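# Move bottle TB from fridge to bench, close door

## Task

Lift the bottle marked TB out of the fridge's bin and set it upright on the bench, keep the other bottle upright inside the fridge, and close the fridge door. If neither bottle carries the TB marking, leave both inside, close the door, and press the CALL key on the operator panel until it latches down; a wrongly placed call cannot be undone.

## Robot and tools

Robot: two UR-type arms, left_arm and right_arm, each with a Robotiq 2F-140 gripper whose fingers can fold at a hinge. Each arm sits on its own carriage on one shared floor track: left_rail carries left_arm and is always on the +y side; right_rail carries right_arm. These names do not refer to sides in camera images.

Scene frame: fixed to the table, table top at z = 0, +z up, +x the direction the arms face, +y to their left. The track runs along y at x = 0 (y = 0 is its middle); the table starts at x = 0.17 m. An arm base is at x = 0, y = its carriage position_m, z = 0.04 m. Gripper frame: fingers point along its +z, close along its y. end_effector_position is the point between closed pads; fingertips reach about 33 mm past it (9 mm when wide open).

execute_actions(actions, cameras): actions is a list holding at most one action (an empty list just reports state and shows all cameras). An action object may contain rows, steps, until, left_rail, right_rail. cameras lists camera names, ["all"] or []; omitted means none unless actions is empty. Cameras: cam_high, cam_low, cam_bench_left, cam_bench_mid, cam_bench_right, cam_left_wrist, cam_right_wrist (each 896x504).

rows: 1 to 15 rows, each used for one control step (1/30 s). Every row is one flat list of 18 numbers, each in [-1, 1], covering both arms: left_arm shoulder pan, shoulder lift, elbow, wrist 1, wrist 2, wrist 3, then gripper position, force_limit, speed; then the same nine for right_arm. The six joint values are offsets, scaled so 1.0 = 2.222 rad, measured from that arm's Joint targets at the start of the action (not from the preceding row). A later call offsets from the new targets, so sending the same value again moves further. To hold a joint, send 0. Stated joint ranges: pan, lift, wrists -6.283 to 6.283 rad; elbow -3.142 to 3.142. Asking beyond a range by over 0.010 rad refuses the call. Joint targets are slowed to 3.14 rad/s, motion lags commands by about 0.2 s, and large moves may need several calls.
Gripper numbers are absolute commands, not offsets: position +1 = open 140 mm, about -0.8 = pads touching, -1 = close until blocked. force_limit from -1 (about 14 N) to +1 (58 N); speed from -1 (about 30 mm/s) to +1 (250 mm/s); both start at +1. Faster closing squeezes harder. To leave a gripper unchanged, repeat its last three numbers (0 is a real command). Grip with the pad quarter nearest the fingertips; deeper grips let fingers fold and hold unreliably. Fingers pushed tip-first into a surface fold easily.

steps: 1 to 450 control steps (default 15, at least the number of rows). After the last row the arms keep heading to the last targets.
until: ends the action early when conditions on left_rail/right_rail fields hold, e.g. {"right_rail": {"position_status": ["!=", "moving"]}}, or {"all": {"status": "ended"}} / {"any": {"status": "ended"}}. Numbers need a comparison (=, !=, <, <=, >, >=). It does not read or stop the arms.
Carriages: {"left_rail": {"position_m": y}} is an absolute goal along the track in metres (left_rail -0.8 to 1.5, right_rail -1.5 to 0.8); speed_m_s 0.01 to 1; acceleration_factor 0.1 to 1; {"stop": true} brakes. Then wait with an until on position_status. Keep the carriages 0.78 m or more apart. Let a carriage arrive before aiming its gripper at a scene point; arm targets ride with the carriage.

zoom_image(camera, region[x0,y0,x1,y1] in pixels, at most 504x504): closer look at the latest image of that camera. zero_wrist_force(arm): tares that arm's wrist sensor. read_manual(section="licences"): licence text only. finished_scene(scene=1): ends the scene for good; the result should remain true without the robot.

Results: end_effector_position (m), end_effector_quat_wxyz, velocities in the scene frame. Joint positions / Joint velocities / Joint targets per arm: rail (m), then six joints (rad). object_status: 0 moving, 1 blocked while opening, 2 blocked while closing (a grip; check for it), 3 reached target or pads met. position_measured counts: 3 open, about 75 = 100 mm, 139 = 60 mm, 200 = 20 mm, 230 pads touching. To squeeze harder, raise force_limit and change position to -0.98. Wrist force/torque are in the gripper's own axes. Rail position_status: moving, done, contact_stop, time_out, stopped, stopped_with_arm, stopped_for_other_arm, stopped_for_other_carriage; position_answer taken/not_taken. Lines like "joint command not followed", "joint sent to its limit", MOTOR HOT, fault lines flag trouble.

Avoid: forces near 150 N or joint torques at limits (wrists 25.4 N m, others 136) which halt the arm 10 s; any contact or gripping between the two arms; dropping items or letting them leave the table (including onto the track or the strip beside it); slamming the door or hitting fixed things; long stretched holds that heat motors (85 °C sets the brakes); twisting stiff things with the gripper.

Each tool is called as name(argument=value, ...) on one line, values as JSON.

## Session

execute_actions(actions=[], cameras=["all"])

Scene clock: 0.00 s.
left_arm: end_effector_position=(+0.3456, +1.2419, +0.5800) position_measured=3 object_status=3 end_effector_quat_wxyz=(+0.000, +0.000, +1.000, +0.000) | right_arm: end_effector_position=(+0.3456, -1.3425, +0.5800) position_measured=3 object_status=3 end_effector_quat_wxyz=(+0.000, +0.000, +1.000, +0.000)
Joint positions: left_arm=[1.215 -0.316 -1.725 0.971 -0.816 -1.571 -0.316] | right_arm=[-1.37 -0.316 -1.725 0.971 -0.816 -1.571 -0.316]
Joint velocities: within noise
Joint torques (N m): no reading
Motor temperatures (°C): left_arm=[33 41 41 42 42 37] | right_arm=[38 33 37 42 42 50]
Wrist force (N): no reading
Wrist torque (N m): no reading
Wrist force, peak (N): no reading
Joint targets: left_arm=[1.215 -0.316 -1.725 0.971 -0.816 -1.571 -0.316] | right_arm=[-1.370 -0.316 -1.725 0.971 -0.816 -1.571 -0.316]
Tool commands: left_gripper/position=+1.0 left_gripper/force_limit=+1.0 left_gripper/speed=+1.0 right_gripper/position=+1.0 right_gripper/force_limit=+1.0 right_gripper/speed=+1.0
left_rail: position_m=1.215 position_status=done
right_rail: position_m=-1.370 position_status=done

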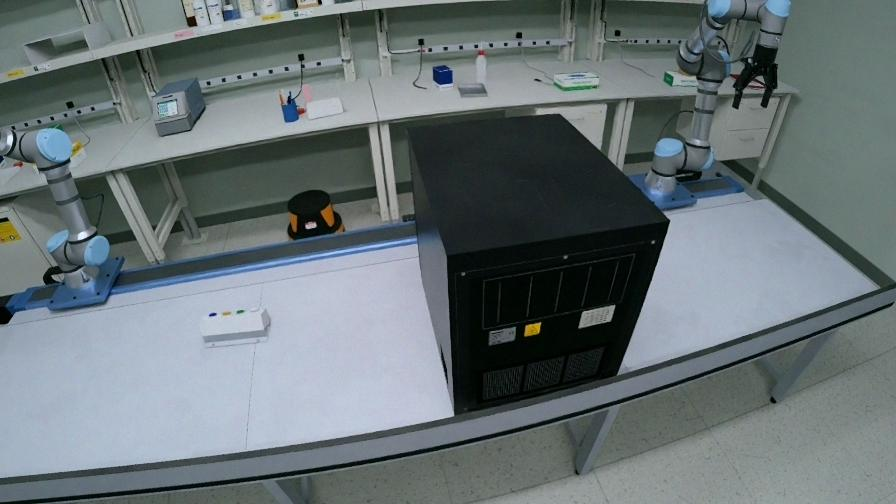

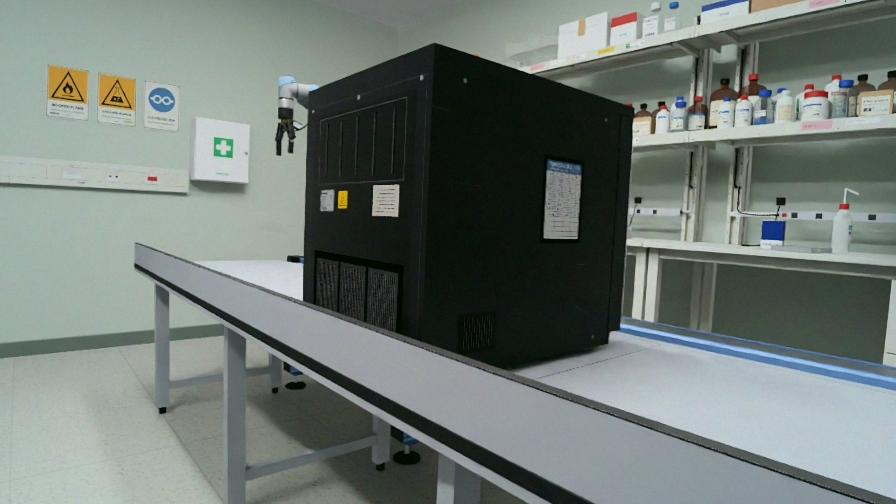

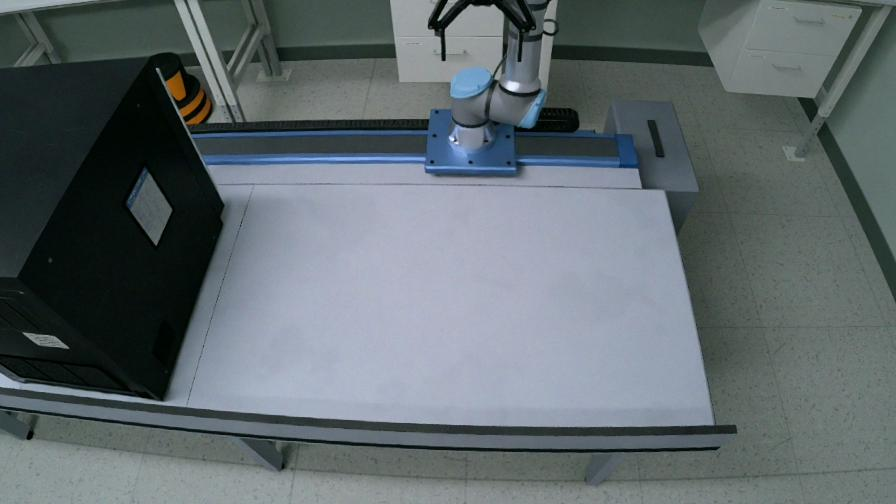

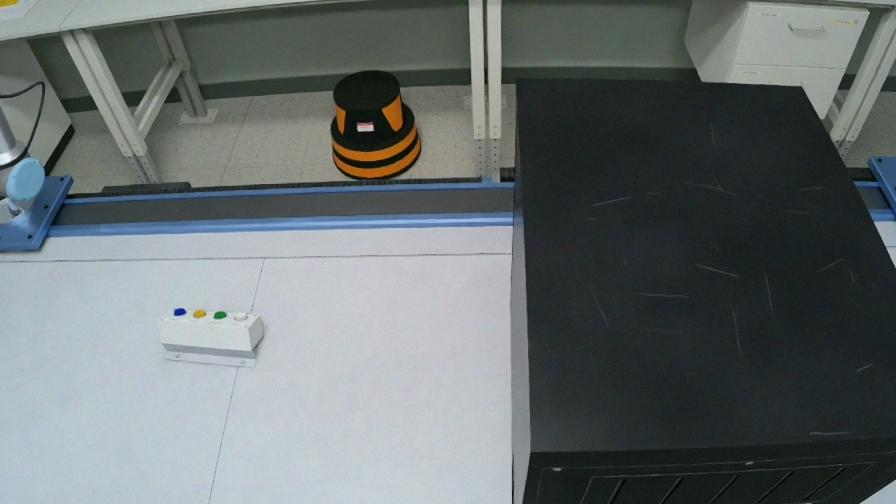

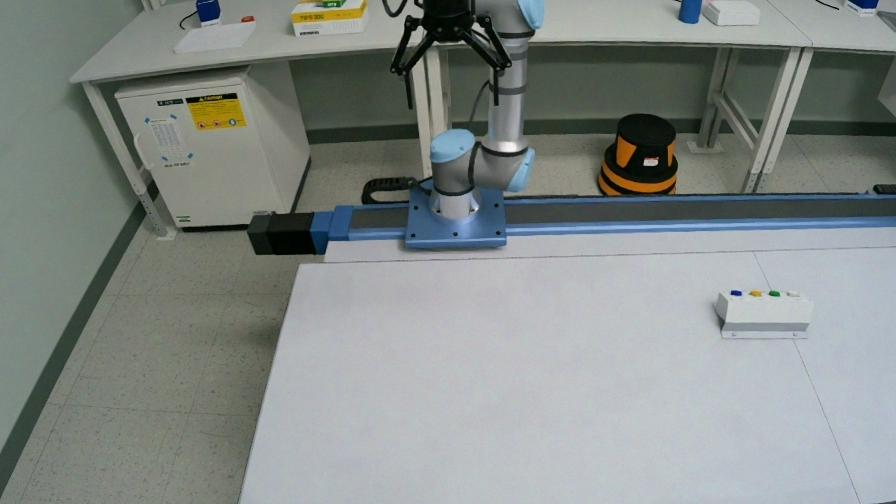

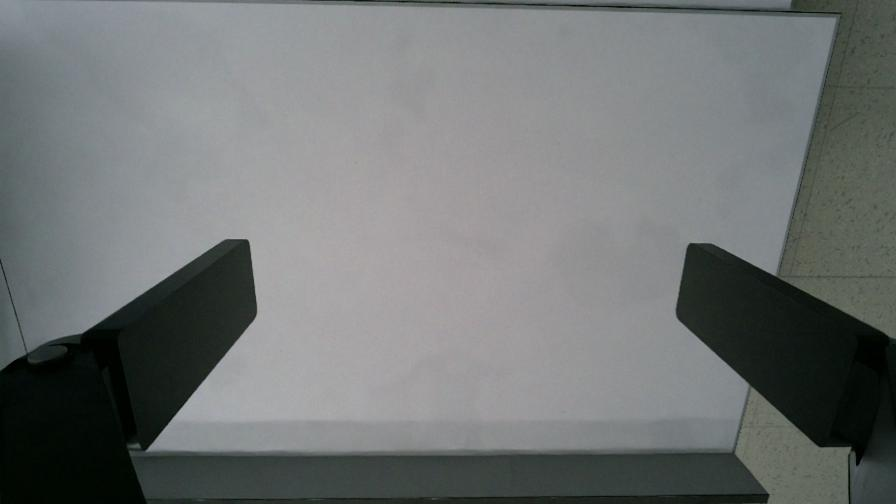

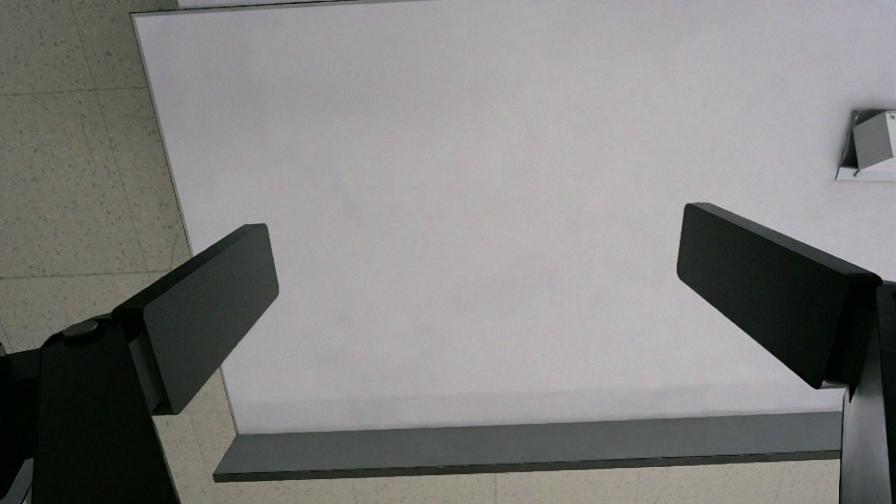

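execute_actions(actions=[{"right_rail":{"position_m":-0.3},"rows":[[0,0,0,0,0,0,1,1,1,1.0,-0.0086,0.489,0.226,-0.841,0.142,1,1,1]],"steps":90,"until":{"right_rail":{"position_status":["!=","moving"]}}}], cameras=["cam_right_wrist","cam_high"])

Scene clock: 89.07 s.
left_arm: end_effector_position=(+0.3456, +1.2419, +0.5800) position_measured=3 object_status=3 end_effector_quat_wxyz=(+0.000, +0.000, +1.000, +0.000) | right_arm: end_effector_position=(+0.1596, -0.3086, +0.4584) position_measured=3 object_status=3 end_effector_quat_wxyz=(-0.446, -0.345, +0.733, -0.380)
Joint positions: left_arm=[1.215 -0.316 -1.725 0.971 -0.816 -1.571 -0.316] | right_arm=[-0.3 0.392 -1.743 1.678 -0.36 -2.278 -0.021]
Joint torques (N m): left_arm=[0.49 -10.78 -18.51 -3.01 -0.09 0.34] | right_arm=[-4.71 -13.16 -34.64 1.1 0.11 -1.77]
Wrist force (N): left_arm=[0.0 0.3 -0.3] | right_arm=[1.2 0.0 0.6]
Wrist torque (N m): left_arm=[0.07 0.00 0.01] | right_arm=[0.27 0.14 -0.11]
Wrist force, peak (N): left_arm=[-0.6 0.5 0.3] | right_arm=[-5.1 -9.0 -12.5]
Joint targets: left_arm=[1.215 -0.316 -1.725 0.971 -0.816 -1.571 -0.316] | right_arm=[-0.300 0.392 -1.743 1.678 -0.360 -2.278 -0.021]
left_rail: position_m=1.215 position_status=done
right_rail: position_m=-0.300 position_status=done
led back after a hold (right arm): the arm was led back toward your command in small steps, so it may still be short of it.
joint command not followed: on one or more control steps a check withheld the commanded joint targets of the right arm, and it was not sent them on those steps.
cause: the commanded joint targets, or the way to them, would bring two parts of the arm too close to each other (its gripper and another part of the arm, with joints 5 (wrist 1) to 7 (wrist 3) between them, 17 mm apart when it was first held).
camera_calibration:
cam_right_wrist: T_world_to_cam=[[-0.836916, 0.467505, -0.284624, 0.423704], [0.499523, 0.439861, -0.746324, 0.397714], [-0.223715, -0.766787, -0.601656, 0.220737], [0, 0, 0, 1]] pos_world=[0.20532, -0.203764, 0.550228]
Images, in order (width x height): cam_high 896x504, cam_right_wrist 896x504.

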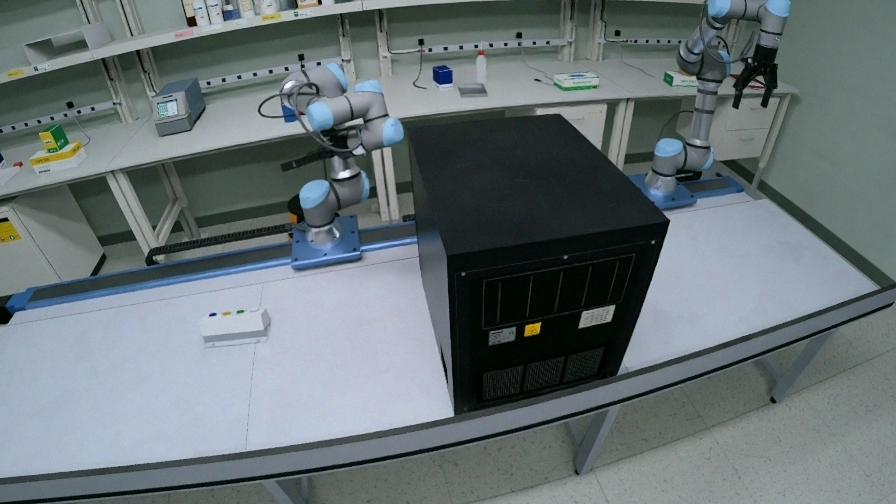

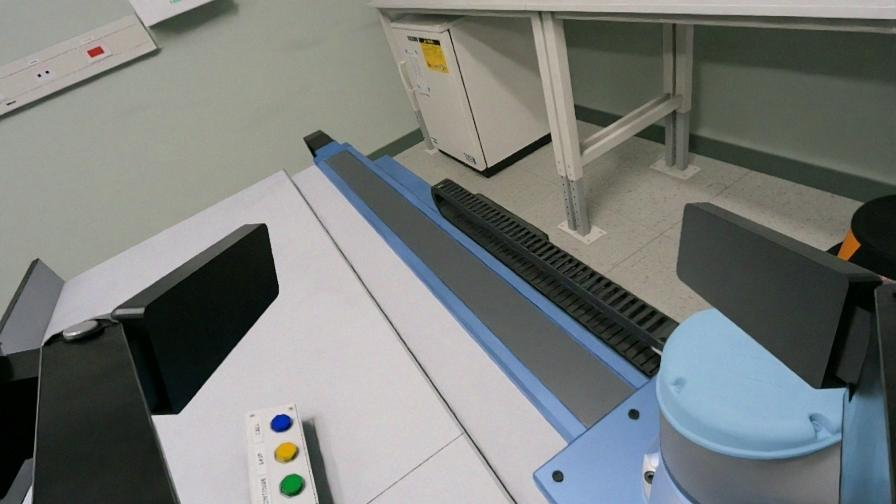

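execute_actions(actions=[{"rows":[[-0.957,0.0999,0.387,0.2196,0.3605,0.142,1,1,1,0,0,0,0,0,0,1,1,1]],"steps":42}])

execute_actions(actions=[{"left_rail":{"position_m":0.8},"steps":90,"until":{"left_rail":{"position_status":["!=","moving"]}}}], cameras=["cam_left_wrist"])

Scene clock: 142.00 s.
left_arm: end_effector_position=(+0.0890, +0.8234, +0.4006) position_measured=3 object_status=3 end_effector_quat_wxyz=(+0.036, +0.706, -0.036, +0.706) | right_arm: end_effector_position=(+0.1596, -0.3086, +0.4584) position_measured=3 object_status=3 end_effector_quat_wxyz=(-0.446, -0.345, +0.733, -0.380)
Joint positions: left_arm=[1.215 -2.442 -1.503 1.83 -0.328 -0.77 0] | right_arm=[-0.3 0.392 -1.743 1.678 -0.36 -2.278 -0.021]
Joint torques (N m): left_arm=[-5.85 -14.14 -8.66 2.84 1.96 2.42] | right_arm=[4.16 -22.8 -34.1 1.97 0.25 -1.56]
Wrist force (N): left_arm=[-0.3 1.1 0.7] | right_arm=[1.2 0.1 0.7]
Wrist torque (N m): left_arm=[-0.10 0.14 0.14] | right_arm=[0.29 0.12 -0.11]
Wrist force, peak (N): left_arm=[18.2 12.9 -23.0] | right_arm=[1.4 -0.1 0.9]
Joint targets: left_arm=[1.215 -2.442 -1.503 1.830 -0.328 -0.770 0.000] | right_arm=[-0.300 0.392 -1.743 1.678 -0.360 -2.278 -0.021]
left_rail: position_m=1.215 position_status=done
right_rail: position_m=-0.300 position_status=done

Scene clock: 143.43 s.
left_arm: end_effector_position=(+0.0890, +0.4088, +0.4006) position_measured=3 object_status=3 end_effector_quat_wxyz=(+0.036, +0.706, -0.036, +0.706) | right_arm: end_effector_position=(+0.1596, -0.3086, +0.4584) position_measured=3 object_status=3 end_effector_quat_wxyz=(-0.446, -0.345, +0.733, -0.380)
Joint positions: left_arm=[0.8 -2.442 -1.503 1.83 -0.328 -0.77 0] | right_arm=[-0.3 0.392 -1.743 1.678 -0.36 -2.278 -0.021]
Joint torques (N m): left_arm=[-1.52 -11.64 -20.82 1.3 -1.31 2.22] | right_arm=[2.81 -23.65 -34.77 1.86 0.32 -1.75]
Wrist force (N): left_arm=[-0.3 1.2 0.2] | right_arm=[1.2 0.1 0.7]
Wrist torque (N m): left_arm=[-0.08 0.14 0.13] | right_arm=[0.30 0.13 -0.11]
Wrist force, peak (N): left_arm=[-0.2 3.5 0.6] | right_arm=[1.3 0.1 0.7]
Joint targets: left_arm=[0.800 -2.442 -1.503 1.830 -0.328 -0.770 0.000] | right_arm=[-0.300 0.392 -1.743 1.678 -0.360 -2.278 -0.021]
Tool commands: left_gripper/position=+1.0 left_gripper/force_limit=+1.0 left_gripper/speed=+1.0 right_gripper/position=+1.0 right_gripper/force_limit=+1.0 right_gripper/speed=+1.0
left_rail: position_m=0.800 position_status=done
right_rail: position_m=-0.300 position_status=done
camera_calibration:
cam_left_wrist: T_world_to_cam=[[-0.12371, -0.99212, 0.0198215, 0.41868], [-0.298966, 0.018217, -0.95409, 0.412829], [0.946211, -0.123956, -0.298864, 0.230115], [0, 0, 0, 1]] pos_world=[-0.0425205, 0.436385, 0.45435]
Images, in order (width x height): cam_left_wrist 896x504.

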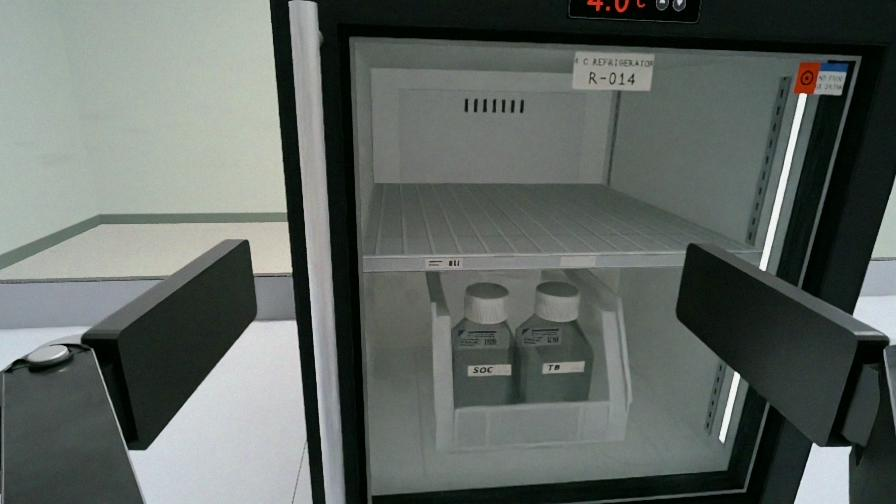

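zoom_image(camera="cam_left_wrist", region=[420, 260, 660, 460])

zoom_image(camera="cam_left_wrist", region=[260, 0, 500, 504])

Scaled by 2.100 from the camera's 896x504 image, which has a finer 1280x720 frame.

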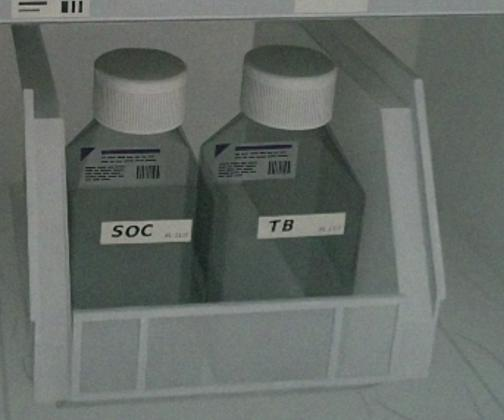

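Scaled by 1.000.

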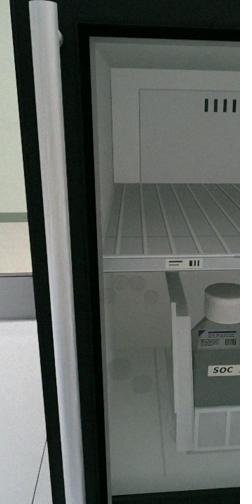

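execute_actions(actions=[{"right_rail":{"position_m":-0.75},"rows":[[-0.0205,-0.0131,0.103,-0.0895,-0.0661,0,1,1,1,0,0,0,0,0,0,1,1,1]],"steps":40}], cameras=["cam_left_wrist"])

Scene clock: 256.80 s.
left_arm: end_effector_position=(+0.1101, +0.4779, +0.3302) position_measured=3 object_status=3 end_effector_quat_wxyz=(+0.000, +0.707, +0.000, +0.707) | right_arm: end_effector_position=(+0.1596, -0.7586, +0.4584) position_measured=3 object_status=3 end_effector_quat_wxyz=(-0.446, -0.345, +0.733, -0.380)
Joint positions: left_arm=[0.8 -2.488 -1.532 2.059 -0.527 -0.917 0] | right_arm=[-0.75 0.392 -1.743 1.678 -0.36 -2.278 -0.021]
Joint torques (N m): left_arm=[-7.22 -31.22 -8.89 0.86 -2.1 0.88] | right_arm=[3.38 -13.09 -34.3 0.64 -0.06 -1.67]
Wrist force (N): left_arm=[0.0 1.4 0.5] | right_arm=[1.1 0.1 0.5]
Wrist torque (N m): left_arm=[-0.04 0.07 0.13] | right_arm=[0.29 0.15 -0.11]
Wrist force, peak (N): left_arm=[12.9 7.2 -2.7] | right_arm=[1.7 -0.9 2.4]
Joint targets: left_arm=[0.800 -2.488 -1.532 2.059 -0.527 -0.917 0.000] | right_arm=[-0.750 0.392 -1.743 1.678 -0.360 -2.278 -0.021]
left_rail: position_m=0.800 position_status=done
right_rail: position_m=-0.750 position_status=done
camera_calibration:
cam_left_wrist: T_world_to_cam=[[-0.0226697, -0.999559, 0.019197, 0.483935], [-0.298755, -0.0115513, -0.95426, 0.365047], [0.954061, -0.027368, -0.298361, 0.150462], [0, 0, 0, 1]] pos_world=[-0.0235197, 0.492056, 0.383952]
Images, in order (width x height): cam_left_wrist 896x504.

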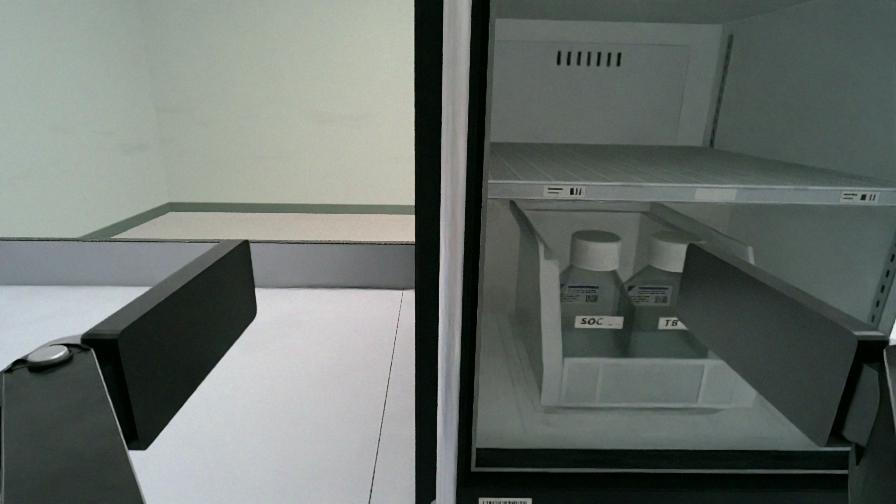

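execute_actions(actions=[{"rows":[[0.1125,-0.0595,0.0573,0.0022,0.1125,0,1,1,1,0,0,0,0,0,0,1,1,1]],"steps":30}], cameras=["cam_left_wrist"])

Scene clock: 286.23 s.
left_arm: end_effector_position=(+0.2301, +0.4816, +0.3304) position_measured=3 object_status=3 end_effector_quat_wxyz=(+0.000, +0.707, +0.000, +0.707) | right_arm: end_effector_position=(+0.1596, -0.7586, +0.4584) position_measured=3 object_status=3 end_effector_quat_wxyz=(-0.446, -0.345, +0.733, -0.380)
Joint positions: left_arm=[0.8 -2.238 -1.665 2.187 -0.522 -0.667 0] | right_arm=[-0.75 0.392 -1.743 1.678 -0.36 -2.278 -0.021]
Joint torques (N m): left_arm=[5.27 -26.08 -7.88 3.24 1.99 -0.87] | right_arm=[5.38 -4.41 -28 -0.56 -0.81 0.11]
Wrist force (N): left_arm=[-0.3 1.3 0.2] | right_arm=[1.2 -0.1 0.8]
Wrist torque (N m): left_arm=[-0.06 0.15 0.12] | right_arm=[0.26 0.13 -0.11]
Wrist force, peak (N): left_arm=[-0.6 0.9 -14.6] | right_arm=[1.5 0.0 0.7]
Joint targets: left_arm=[0.800 -2.238 -1.665 2.187 -0.522 -0.667 0.000] | right_arm=[-0.750 0.392 -1.743 1.678 -0.360 -2.278 -0.021]
left_rail: position_m=0.800 position_status=done
right_rail: position_m=-0.750 position_status=done
camera_calibration:
cam_left_wrist: T_world_to_cam=[[-0.0227668, -0.999556, 0.0192282, 0.490248], [-0.298665, -0.0115547, -0.954288, 0.401039], [0.954086, -0.0274688, -0.29827, 0.0361152], [0, 0, 0, 1]] pos_world=[0.0964807, 0.495656, 0.384052]
Images, in order (width x height): cam_left_wrist 896x504.

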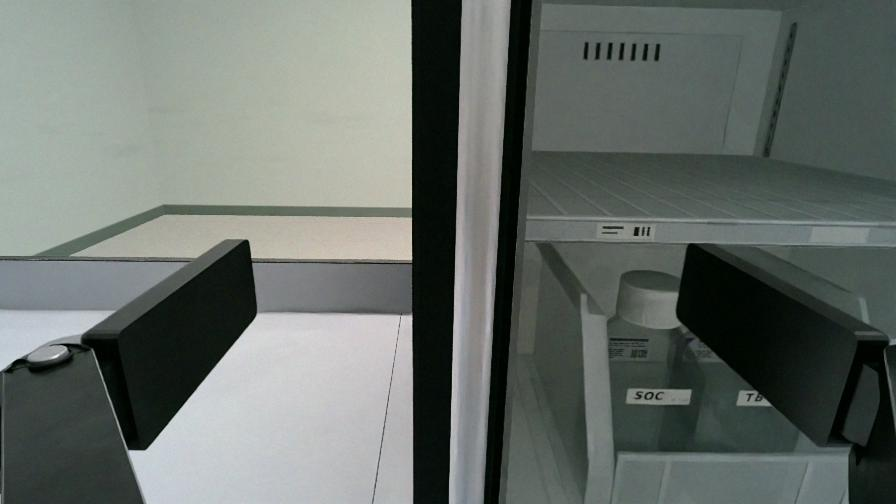

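execute_actions(actions=[{"rows":[[0.0116,-0.0029,0.0025,0.0004,0.0116,0,-1,0.6,0,0,0,0,0,0,0,1,1,1]],"steps":60}], cameras=["cam_left_wrist"])

Scene clock: 308.13 s.
left_arm: end_effector_position=(+0.2398, +0.4800, +0.3304) position_measured=211 object_status=2 end_effector_quat_wxyz=(+0.002, +0.707, -0.002, +0.707) | right_arm: end_effector_position=(+0.1596, -0.7586, +0.4584) position_measured=3 object_status=3 end_effector_quat_wxyz=(-0.446, -0.345, +0.733, -0.380)
Joint positions: left_arm=[0.8 -2.212 -1.671 2.192 -0.521 -0.636 0] | right_arm=[-0.75 0.392 -1.743 1.678 -0.36 -2.278 -0.021]
Joint torques (N m): left_arm=[8.11 -24.42 -8.1 6.48 -12.96 -1.8] | right_arm=[3.75 -5.09 -23.03 -0.42 -1.64 0.65]
Wrist force (N): left_arm=[-2.0 43.2 4.0] | right_arm=[1.0 0.1 0.6]
Wrist torque (N m): left_arm=[-0.38 0.09 0.36] | right_arm=[0.30 0.17 -0.11]
Wrist force, peak (N): left_arm=[-3.5 49.8 5.4] | right_arm=[1.4 0.0 0.7]
Joint targets: left_arm=[0.800 -2.212 -1.671 2.192 -0.521 -0.641 0.000] | right_arm=[-0.750 0.392 -1.743 1.678 -0.360 -2.278 -0.021]
left_rail: position_m=0.800 position_status=done
right_rail: position_m=-0.750 position_status=done
camera_calibration:
cam_left_wrist: T_world_to_cam=[[-0.0278268, -0.999429, 0.0191636, 0.490063], [-0.298728, -0.00998057, -0.954286, 0.403185], [0.953932, -0.0322795, -0.29828, 0.0291308], [0, 0, 0, 1]] pos_world=[0.106291, 0.494748, 0.384052]
Images, in order (width x height): cam_left_wrist 896x504.

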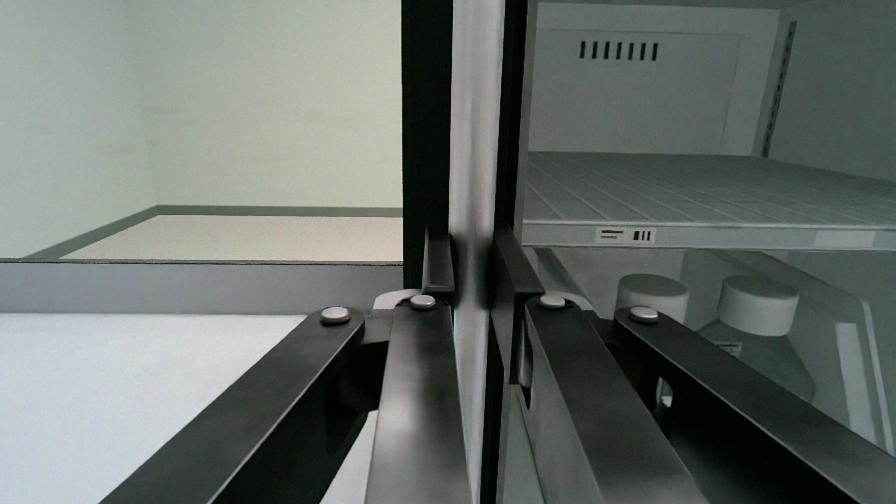

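execute_actions(actions=[{"rows":[[-0.0009,0.0086,-0.0086,0,-0.0072,0,-1,0.6,0,0,0,0,0,0,0,1,1,1],[-0.0019,0.0172,-0.0171,-0.0001,-0.0145,0,-1,0.6,0,0,0,0,0,0,0,1,1,1],[-0.0028,0.0258,-0.0257,-0.0002,-0.0217,0,-1,0.6,0,0,0,0,0,0,0,1,1,1],[-0.0038,0.0344,-0.0342,-0.0002,-0.0289,0,-1,0.6,0,0,0,0,0,0,0,1,1,1],[-0.0047,0.0431,-0.0428,-0.0003,-0.0362,0,-1,0.6,0,0,0,0,0,0,0,1,1,1],[-0.0056,0.0517,-0.0514,-0.0003,-0.0434,0,-1,0.6,0,0,0,0,0,0,0,1,1,1],[-0.0066,0.0603,-0.0599,-0.0004,-0.0506,0,-1,0.6,0,0,0,0,0,0,0,1,1,1],[-0.0075,0.0689,-0.0685,-0.0004,-0.0578,0,-1,0.6,0,0,0,0,0,0,0,1,1,1],[-0.0085,0.0775,-0.077,-0.0005,-0.0651,0,-1,0.6,0,0,0,0,0,0,0,1,1,1],[-0.0094,0.0861,-0.0856,-0.0005,-0.0723,0,-1,0.6,0,0,0,0,0,0,0,1,1,1]],"steps":30}], cameras=["cam_left_wrist"])

Scene clock: 354.73 s.
left_arm: end_effector_position=(+0.1802, +0.4643, +0.3304) position_measured=211 object_status=2 end_effector_quat_wxyz=(-0.051, +0.705, +0.051, +0.705) | right_arm: end_effector_position=(+0.1596, -0.7586, +0.4584) position_measured=3 object_status=3 end_effector_quat_wxyz=(-0.446, -0.345, +0.733, -0.380)
Joint positions: left_arm=[0.8 -2.233 -1.48 2.002 -0.522 -0.807 0] | right_arm=[-0.75 0.392 -1.743 1.678 -0.36 -2.278 -0.021]
Joint torques (N m): left_arm=[-12.73 0.38 -33.35 -10.68 12.94 -1.32] | right_arm=[4.49 -5.9 -15.02 -0.4 -1.57 0.83]
Wrist force (N): left_arm=[38.3 -45.0 -2.1] | right_arm=[1.0 0.3 0.6]
Wrist torque (N m): left_arm=[0.37 -0.50 0.29] | right_arm=[0.34 0.17 -0.11]
Wrist force, peak (N): left_arm=[38.3 -45.0 -2.1] | right_arm=[1.4 0.1 0.8]
Joint targets: left_arm=[0.800 -2.233 -1.480 2.002 -0.522 -0.802 0.000] | right_arm=[-0.750 0.392 -1.743 1.678 -0.360 -2.278 -0.021]
left_rail: position_m=0.800 position_status=done
right_rail: position_m=-0.750 position_status=done
camera_calibration:
cam_left_wrist: T_world_to_cam=[[0.122067, -0.992337, 0.0191331, 0.442499], [-0.293868, -0.0545481, -0.954288, 0.405011], [0.94802, 0.110865, -0.298275, 0.020188], [0, 0, 0, 1]] pos_world=[0.0458666, 0.458963, 0.384052]
Images, in order (width x height): cam_left_wrist 896x504.

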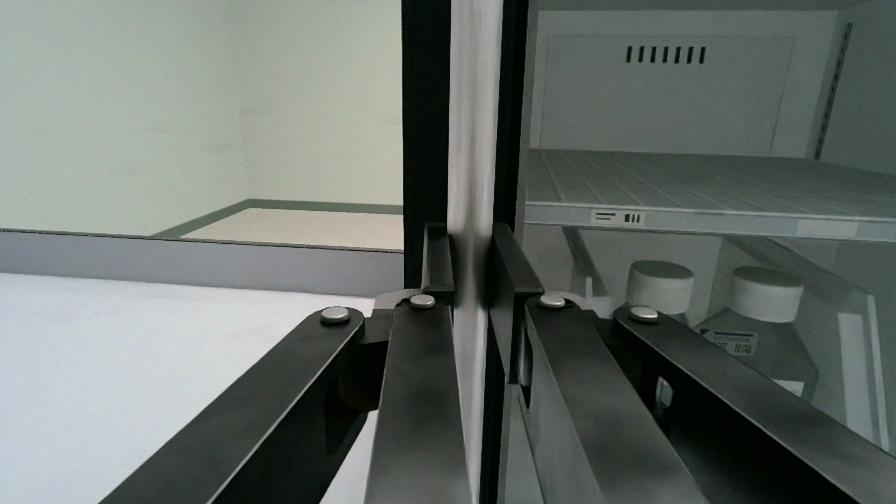

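execute_actions(actions=[{"rows":[[0.0003,0.0151,-0.0189,0.0038,-0.012,0,-1,0.6,0,0,0,0,0,0,0,1,1,1],[0.0006,0.0302,-0.0378,0.0076,-0.0241,0,-1,0.6,0,0,0,0,0,0,0,1,1,1],[0.0009,0.0453,-0.0567,0.0114,-0.0361,0,-1,0.6,0,0,0,0,0,0,0,1,1,1],[0.0012,0.0603,-0.0756,0.0153,-0.0482,0,-1,0.6,0,0,0,0,0,0,0,1,1,1],[0.0015,0.0754,-0.0945,0.0191,-0.0602,0,-1,0.6,0,0,0,0,0,0,0,1,1,1],[0.0018,0.0905,-0.1134,0.0229,-0.0723,0,-1,0.6,0,0,0,0,0,0,0,1,1,1],[0.0021,0.1056,-0.1323,0.0267,-0.0843,0,-1,0.6,0,0,0,0,0,0,0,1,1,1],[0.0044,0.1195,-0.1532,0.0337,-0.0928,0,-1,0.6,0,0,0,0,0,0,0,1,1,1],[0.0068,0.1333,-0.1741,0.0408,-0.1012,0,-1,0.6,0,0,0,0,0,0,0,1,1,1],[0.0091,0.1472,-0.195,0.0479,-0.1097,0,-1,0.6,0,0,0,0,0,0,0,1,1,1],[0.0114,0.161,-0.216,0.0549,-0.1182,0,-1,0.6,0,0,0,0,0,0,0,1,1,1],[0.0137,0.1749,-0.2369,0.0619,-0.1266,0,-1,0.6,0,0,0,0,0,0,0,1,1,1],[0.016,0.1888,-0.2578,0.069,-0.1351,0,-1,0.6,0,0,0,0,0,0,0,1,1,1],[0.0184,0.2026,-0.2787,0.076,-0.1435,0,-1,0.6,0,0,0,0,0,0,0,1,1,1],[0.0207,0.2165,-0.2996,0.0831,-0.152,0,-1,0.6,0,0,0,0,0,0,0,1,1,1]],"steps":30}], cameras=["cam_left_wrist"])

Scene clock: 383.00 s.
left_arm: end_effector_position=(+0.0308, +0.3902, +0.3310) position_measured=211 object_status=2 end_effector_quat_wxyz=(-0.185, +0.682, +0.184, +0.683) | right_arm: end_effector_position=(+0.1596, -0.7586, +0.4584) position_measured=3 object_status=3 end_effector_quat_wxyz=(-0.446, -0.345, +0.733, -0.380)
Joint positions: left_arm=[0.8 -2.187 -0.999 1.336 -0.335 -1.144 0] | right_arm=[-0.75 0.392 -1.743 1.678 -0.36 -2.278 -0.021]
Joint torques (N m): left_arm=[14.33 -12.7 -30.77 -11.25 12.91 -0.73] | right_arm=[3.73 -6.64 -12.56 -0.31 -1.42 0.66]
Wrist force (N): left_arm=[46.4 -44.7 -1.4] | right_arm=[1.2 0.2 0.6]
Wrist torque (N m): left_arm=[0.39 -0.27 0.24] | right_arm=[0.32 0.13 -0.11]
Wrist force, peak (N): left_arm=[46.4 -44.7 -1.4] | right_arm=[1.4 0.0 0.7]
Joint targets: left_arm=[0.800 -2.187 -0.999 1.336 -0.338 -1.139 0.000] | right_arm=[-0.750 0.392 -1.743 1.678 -0.360 -2.278 -0.021]
left_rail: position_m=0.800 position_status=done
right_rail: position_m=-0.750 position_status=done
camera_calibration:
cam_left_wrist: T_world_to_cam=[[0.484374, -0.874677, 0.0179594, 0.330456], [-0.250653, -0.158414, -0.955028, 0.397119], [0.838185, 0.458089, -0.295972, 0.0372766], [0, 0, 0, 1]] pos_world=[-0.0917697, 0.334875, 0.384358]
Images, in order (width x height): cam_left_wrist 896x504.

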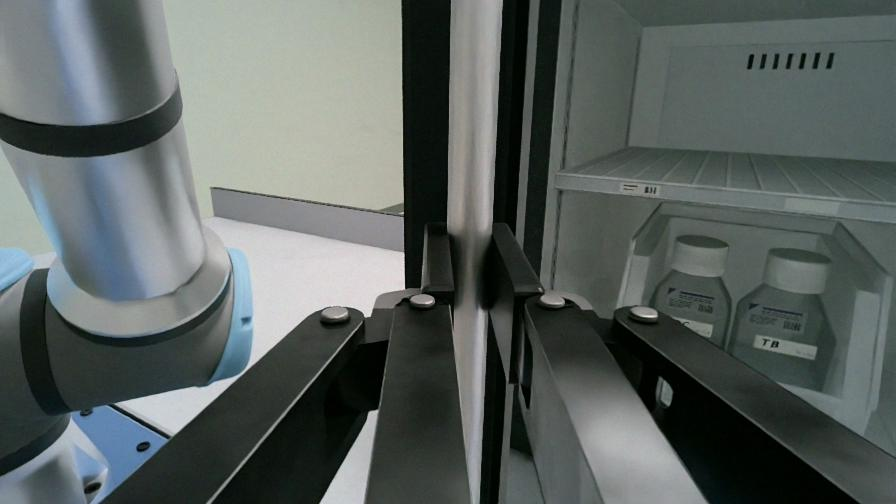

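execute_actions(actions=[{"rows":[[0,0,0,0,0,0,0.3,0.6,1,0,0,0,0,0,0,1,1,1],[0,0,0,0,0,0,0.3,0.6,1,0,0,0,0,0,0,1,1,1],[0,0,0,0,0,0,0.3,0.6,1,0,0,0,0,0,0,1,1,1],[0,0,0,0,0,0,0.3,0.6,1,0,0,0,0,0,0,1,1,1],[0,0,0,0,0,0,0.3,0.6,1,0,0,0,0,0,0,1,1,1],[0,0,0,0,0,0,0.3,0.6,1,0,0,0,0,0,0,1,1,1],[-0.0341,0.1285,-0.2221,0.0941,-0.0345,0,0.3,0.6,1,0,0,0,0,0,0,1,1,1]],"steps":28}])

execute_actions(actions=[{"left_rail":{"position_m":1.15},"rows":[[0,0,0,0,0,0,-1,0.6,1,0,0,0,0,0,0,1,1,1]],"steps":75,"until":{"left_rail":{"position_status":["!=","moving"]}}}], cameras=["cam_left_wrist"])

Scene clock: 477.60 s.
left_arm: end_effector_position=(-0.0812, +0.3238, +0.3304) position_measured=91 object_status=3 end_effector_quat_wxyz=(-0.183, +0.683, +0.183, +0.683) | right_arm: end_effector_position=(+0.1596, -0.7586, +0.4584) position_measured=3 object_status=3 end_effector_quat_wxyz=(-0.446, -0.345, +0.733, -0.380)
Joint positions: left_arm=[0.8 -2.263 -0.713 0.843 -0.129 -1.216 0] | right_arm=[-0.75 0.392 -1.743 1.678 -0.36 -2.278 -0.021]
Joint torques (N m): left_arm=[-5.26 -39.33 -29.17 3.85 -2.2 -0.38] | right_arm=[4.9 -6.39 -14.27 -0.48 -1.42 0.76]
Wrist force (N): left_arm=[-0.4 1.4 0.7] | right_arm=[1.2 0.1 0.5]
Wrist torque (N m): left_arm=[-0.03 0.10 0.13] | right_arm=[0.30 0.14 -0.11]
Wrist force, peak (N): left_arm=[46.8 -45.4 -1.8] | right_arm=[1.4 0.2 0.6]
Joint targets: left_arm=[0.800 -2.263 -0.713 0.843 -0.129 -1.216 0.000] | right_arm=[-0.750 0.392 -1.743 1.678 -0.360 -2.278 -0.021]
left_rail: position_m=0.800 position_status=done
right_rail: position_m=-0.750 position_status=done

Scene clock: 478.97 s.
left_arm: end_effector_position=(-0.0812, +0.6737, +0.3304) position_measured=236 object_status=3 end_effector_quat_wxyz=(-0.183, +0.683, +0.183, +0.683) | right_arm: end_effector_position=(+0.1596, -0.7586, +0.4584) position_measured=3 object_status=3 end_effector_quat_wxyz=(-0.446, -0.345, +0.733, -0.380)
Joint positions: left_arm=[1.15 -2.263 -0.713 0.843 -0.129 -1.216 0] | right_arm=[-0.75 0.392 -1.743 1.678 -0.36 -2.278 -0.021]
Joint torques (N m): left_arm=[6.84 -49.24 -25.32 1.27 1.05 -0.18] | right_arm=[3.44 -4.31 -13.82 -0.26 -1.68 0.88]
Wrist force (N): left_arm=[-0.1 1.4 0.8] | right_arm=[1.3 0.1 0.5]
Wrist torque (N m): left_arm=[-0.03 0.02 0.12] | right_arm=[0.31 0.11 -0.11]
Wrist force, peak (N): left_arm=[-0.1 3.4 -0.1] | right_arm=[1.3 -0.1 0.7]
Joint targets: left_arm=[1.150 -2.263 -0.713 0.843 -0.129 -1.216 0.000] | right_arm=[-0.750 0.392 -1.743 1.678 -0.360 -2.278 -0.021]
left_rail: position_m=1.150 position_status=done
right_rail: position_m=-0.750 position_status=done
camera_calibration:
cam_left_wrist: T_world_to_cam=[[0.48076, -0.876652, 0.0187401, 0.633484], [-0.252185, -0.158705, -0.954576, 0.413312], [0.839805, 0.454196, -0.297377, 0.00433123], [0, 0, 0, 1]] pos_world=[-0.20396, 0.618972, 0.383954]
Images, in order (width x height): cam_left_wrist 896x504.

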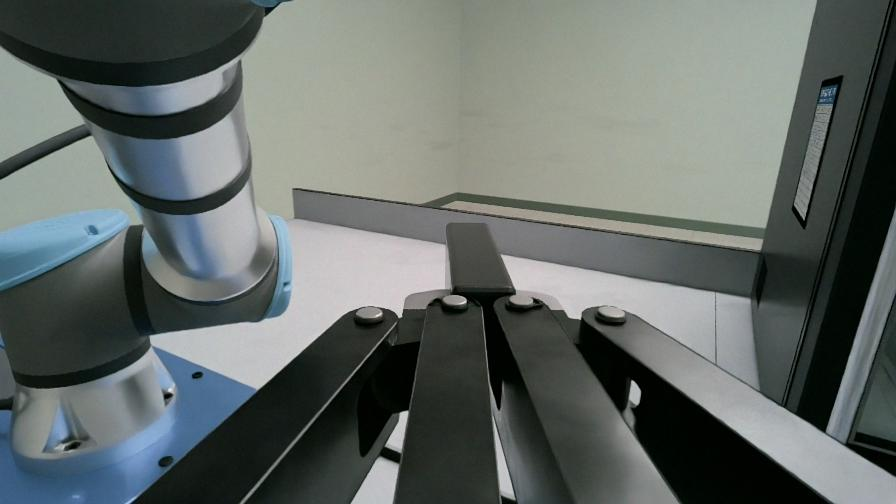

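execute_actions(actions=[{"rows":[[0.0935,-0.5127,0.6701,-0.1573,0.8004,0,-1,0.6,1,0,0,0,0,0,0,1,1,1]],"steps":40}], cameras=["cam_left_wrist","cam_high"])

Scene clock: 485.63 s.
left_arm: end_effector_position=(+0.1666, +0.6152, +0.3300) position_measured=236 object_status=3 end_effector_quat_wxyz=(+0.353, +0.613, -0.354, +0.612) | right_arm: end_effector_position=(+0.1596, -0.7586, +0.4584) position_measured=3 object_status=3 end_effector_quat_wxyz=(-0.446, -0.345, +0.733, -0.380)
Joint positions: left_arm=[1.15 -2.055 -1.852 2.332 -0.478 0.562 0] | right_arm=[-0.75 0.392 -1.743 1.678 -0.36 -2.278 -0.021]
Joint torques (N m): left_arm=[6.3 -20.29 -10.82 -2.76 1.81 0.01] | right_arm=[3.75 -6.83 -14.02 -0.36 -1.44 0.72]
Wrist force (N): left_arm=[-0.2 1.8 0.9] | right_arm=[1.1 0.2 0.6]
Wrist torque (N m): left_arm=[0.03 0.03 0.12] | right_arm=[0.31 0.14 -0.11]
Wrist force, peak (N): left_arm=[-6.3 -11.7 -14.2] | right_arm=[1.5 0.0 0.6]
Joint targets: left_arm=[1.150 -2.055 -1.852 2.332 -0.478 0.562 0.000] | right_arm=[-0.750 0.392 -1.743 1.678 -0.360 -2.278 -0.021]
left_rail: position_m=1.150 position_status=done
right_rail: position_m=-0.750 position_status=done
camera_calibration:
cam_left_wrist: T_world_to_cam=[[-0.876563, -0.480948, 0.0180603, 0.446006], [-0.158902, 0.253782, -0.95412, 0.196667], [0.454299, -0.839216, -0.298879, 0.683099], [0, 0, 0, 1]] pos_world=[0.111872, 0.737863, 0.383753]
Images, in order (width x height): cam_high 896x504, cam_left_wrist 896x504.

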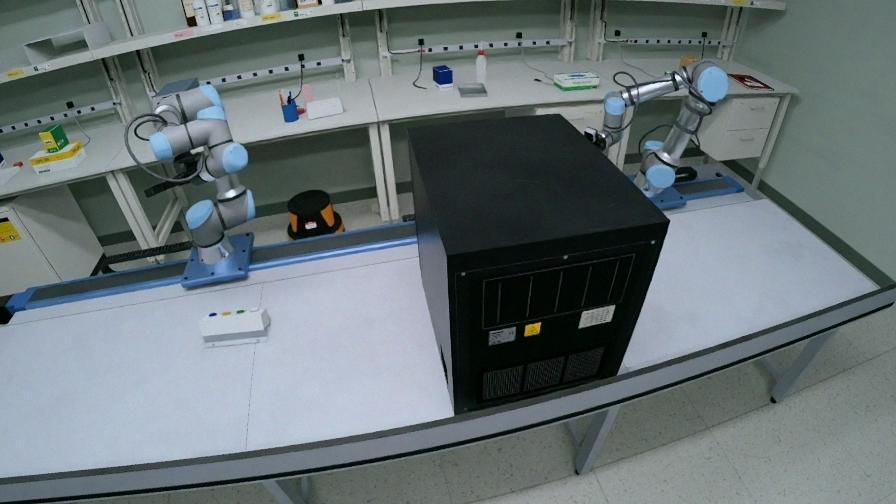

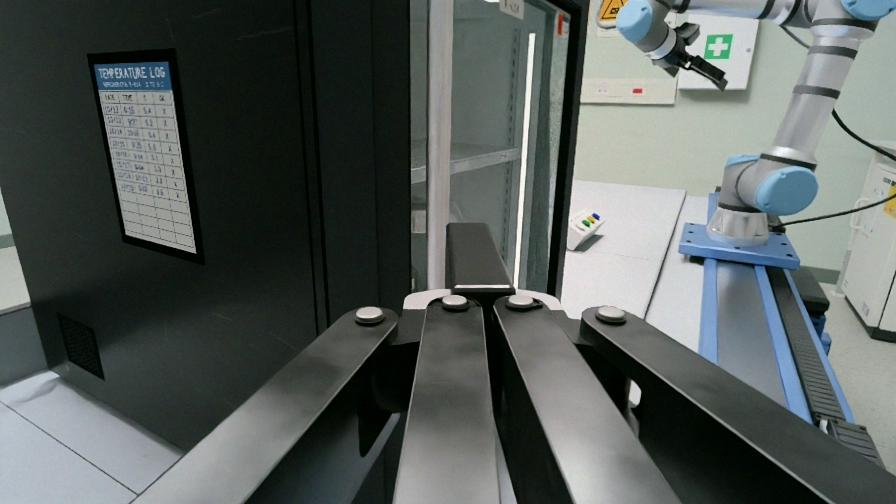

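execute_actions(actions=[{"left_rail":{"position_m":0.8},"rows":[[-0.1947,0.144,-0.123,-0.022,-0.6655,0,0,0.8,0.5,0.4603,0.4018,-0.1294,-0.0812,1.0,0.0095,0.2,0.6,0.5]],"steps":75,"until":{"left_rail":{"position_status":["!=","moving"]}}}])

execute_actions(actions=[{"rows":[[0.1275,-0.0579,0.0559,0.002,0.1275,0,-1,0.8,-0.7,0,0,0,0,0,0,0.2,0.6,0.5]],"steps":50}], cameras=["cam_left_wrist","cam_right_wrist"])

Scene clock: 567.27 s.
left_arm: end_effector_position=(+0.0153, +0.3708, +0.3327) position_measured=129 object_status=3 end_effector_quat_wxyz=(+0.312, +0.635, -0.311, +0.635) | right_arm: end_effector_position=(+0.1613, -0.6152, +0.3990) position_measured=104 object_status=3 end_effector_quat_wxyz=(-0.463, -0.383, +0.721, -0.345)
Joint positions: left_arm=[0.939 -2.44 -1.567 2.088 -0.522 0.043 0] | right_arm=[-0.75 0.674 -1.462 1.537 -0.45 -1.997 -0.01]
Joint torques (N m): left_arm=[-6.66 -5.82 -29.85 -0.79 -2 0.38] | right_arm=[8.11 -15.75 -35.85 -0.17 0.93 1]
Wrist force (N): left_arm=[-0.2 1.8 0.9] | right_arm=[0.8 0.2 0.7]
Wrist torque (N m): left_arm=[0.04 0.07 0.13] | right_arm=[0.29 0.20 -0.23]
Wrist force, peak (N): left_arm=[-2.9 -19.2 -2.7] | right_arm=[9.2 -6.5 11.2]
Joint targets: left_arm=[0.939 -2.440 -1.567 2.088 -0.522 0.043 0.000] | right_arm=[-0.750 0.674 -1.462 1.537 -0.450 -1.997 -0.010]
left_rail: position_m=0.939 position_status=stopped_for_other_arm position_answer=taken
right_rail: position_m=-0.750 position_status=done
joint command not followed: on one or more control steps a check withheld the commanded joint targets of the left arm, and it was not sent them on those steps.
cause: while a carriage moves, is told to move, or has just stopped, the clearance check judges arm commands more strictly, and it could not pass these joint targets: it found too little room between the arms, or a fault had stopped an arm; next, move the arms while the carriages stand.
joint command not followed: on one or more control steps a check withheld the commanded joint targets of the right arm, and it was not sent them on those steps.
cause: while a carriage moves, is told to move, or has just stopped, the clearance check judges arm commands more strictly, and it could not pass these joint targets: it found too little room between the arms, or a fault had stopped an arm; next, move the arms while the carriages stand.

Scene clock: 569.13 s.
left_arm: end_effector_position=(+0.1421, +0.3794, +0.3310) position_measured=233 object_status=3 end_effector_quat_wxyz=(+0.312, +0.635, -0.311, +0.635) | right_arm: end_effector_position=(+0.1613, -0.6152, +0.3990) position_measured=104 object_status=3 end_effector_quat_wxyz=(-0.463, -0.383, +0.721, -0.345)
Joint positions: left_arm=[0.939 -2.157 -1.696 2.212 -0.518 0.326 0] | right_arm=[-0.75 0.674 -1.462 1.537 -0.45 -1.997 -0.01]
Joint torques (N m): left_arm=[5.94 -26.18 -10.1 0.56 1.95 0.42] | right_arm=[8.64 -16.39 -35.73 -0.11 1.03 1.35]
Wrist force (N): left_arm=[-0.6 1.8 0.9] | right_arm=[0.8 0.2 0.7]
Wrist torque (N m): left_arm=[0.05 0.13 0.13] | right_arm=[0.28 0.19 -0.23]
Wrist force, peak (N): left_arm=[-0.2 13.8 -8.0] | right_arm=[0.9 0.3 1.0]
Joint targets: left_arm=[0.939 -2.157 -1.696 2.212 -0.518 0.326 0.000] | right_arm=[-0.750 0.674 -1.462 1.537 -0.450 -1.997 -0.010]
left_rail: position_m=0.939 position_status=stopped_for_other_arm position_answer=taken
right_rail: position_m=-0.750 position_status=done
camera_calibration:
cam_left_wrist: T_world_to_cam=[[-0.804033, -0.594232, 0.0204748, 0.342905], [-0.192733, 0.227894, -0.95442, 0.268269], [0.562481, -0.771331, -0.297763, 0.45516], [0, 0, 0, 1]] pos_world=[0.0713922, 0.493708, 0.38455]
cam_right_wrist: T_world_to_cam=[[-0.86636, 0.466556, -0.178173, 0.513256], [0.423388, 0.496916, -0.757507, 0.539195], [-0.264882, -0.73171, -0.628043, -0.0109182], [0, 0, 0, 1]] pos_world=[0.213483, -0.515387, 0.493035]
Images, in order (width x height): cam_left_wrist 896x504, cam_right_wrist 896x504.

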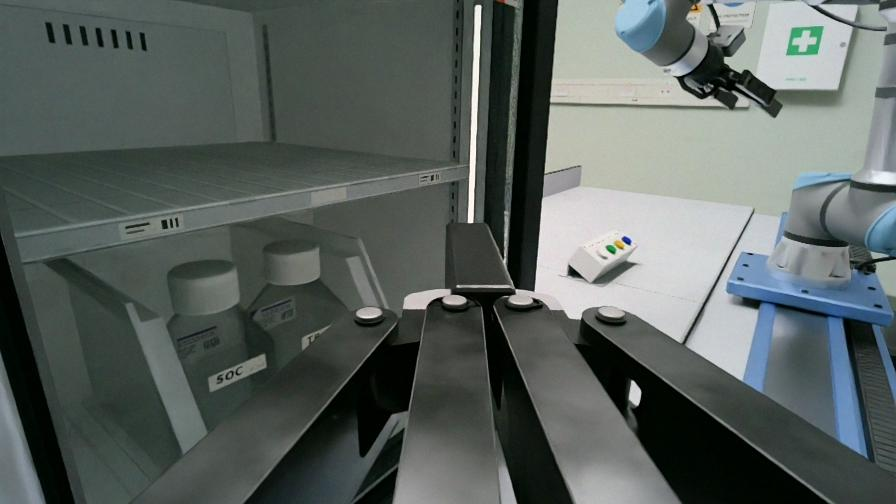

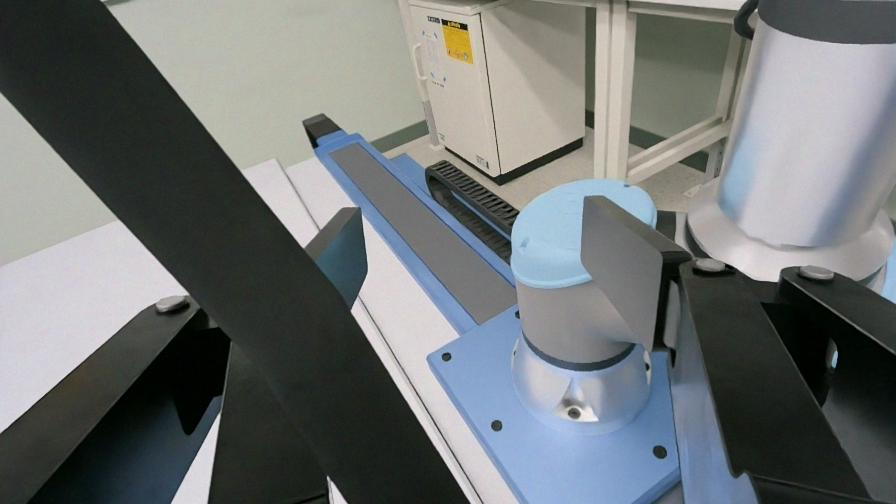

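execute_actions(actions=[{"left_rail":{"position_m":0.8},"steps":60,"until":{"left_rail":{"position_status":["!=","moving"]}}}])

execute_actions(actions=[{"rows":[[-0.1488,0.0738,-0.0689,-0.004,-0.5593,0,0,0.8,0.5,0.3273,0.2299,0.0162,-0.0773,1.0,0.0045,0.2,0.6,0.5]],"steps":45}])

Scene clock: 595.73 s.
left_arm: end_effector_position=(+0.1421, +0.2402, +0.3310) position_measured=233 object_status=3 end_effector_quat_wxyz=(+0.312, +0.635, -0.311, +0.635) | right_arm: end_effector_position=(+0.1613, -0.6152, +0.3990) position_measured=104 object_status=3 end_effector_quat_wxyz=(-0.463, -0.383, +0.721, -0.345)
Joint positions: left_arm=[0.8 -2.157 -1.696 2.212 -0.518 0.326 0] | right_arm=[-0.75 0.674 -1.462 1.537 -0.45 -1.997 -0.01]
Joint torques (N m): left_arm=[-0.8 -5.81 -21.52 -0.24 0.37 1.25] | right_arm=[6.7 -17.01 -34.75 0.06 0.84 1.14]
Wrist force (N): left_arm=[-0.4 1.5 0.9] | right_arm=[0.8 0.1 0.8]
Wrist torque (N m): left_arm=[-0.02 0.09 0.13] | right_arm=[0.27 0.20 -0.23]
Wrist force, peak (N): left_arm=[-0.4 2.7 2.5] | right_arm=[0.9 0.4 1.1]
Joint targets: left_arm=[0.800 -2.157 -1.696 2.212 -0.518 0.326 0.000] | right_arm=[-0.750 0.674 -1.462 1.537 -0.450 -1.997 -0.010]
Tool commands: left_gripper/position=-1.0 left_gripper/force_limit=+0.8 left_gripper/speed=-0.7 right_gripper/position=+0.2 right_gripper/force_limit=+0.6 right_gripper/speed=+0.5
left_rail: position_m=0.800 position_status=done
right_rail: position_m=-0.750 position_status=done

Scene clock: 597.43 s.
left_arm: end_effector_position=(+0.1102, +0.4780, +0.3303) position_measured=129 object_status=3 end_effector_quat_wxyz=(+0.000, +0.707, +0.000, +0.707) | right_arm: end_effector_position=(-0.3230, -0.0503, +0.2202) position_measured=104 object_status=3 end_effector_quat_wxyz=(+0.693, -0.139, -0.693, -0.139)
Joint positions: left_arm=[0.8 -2.488 -1.532 2.059 -0.527 -0.917 0] | right_arm=[-0.75 1.401 -0.951 1.573 -0.622 0.225 0]
Joint torques (N m): left_arm=[-5.57 -4.57 -27.11 0.92 -2.21 1.05] | right_arm=[7.26 -34.85 -9.91 -0.18 1.47 1.31]
Wrist force (N): left_arm=[-0.2 1.9 0.4] | right_arm=[1.1 0.7 1.3]
Wrist torque (N m): left_arm=[0.06 0.05 0.13] | right_arm=[0.46 0.21 -0.26]
Wrist force, peak (N): left_arm=[0.2 -14.1 7.0] | right_arm=[15.8 -14.5 5.0]
Joint targets: left_arm=[0.800 -2.488 -1.532 2.059 -0.527 -0.917 0.000] | right_arm=[-0.750 1.401 -0.951 1.573 -0.622 0.225 0.000]
left_rail: position_m=0.800 position_status=done
right_rail: position_m=-0.750 position_status=done


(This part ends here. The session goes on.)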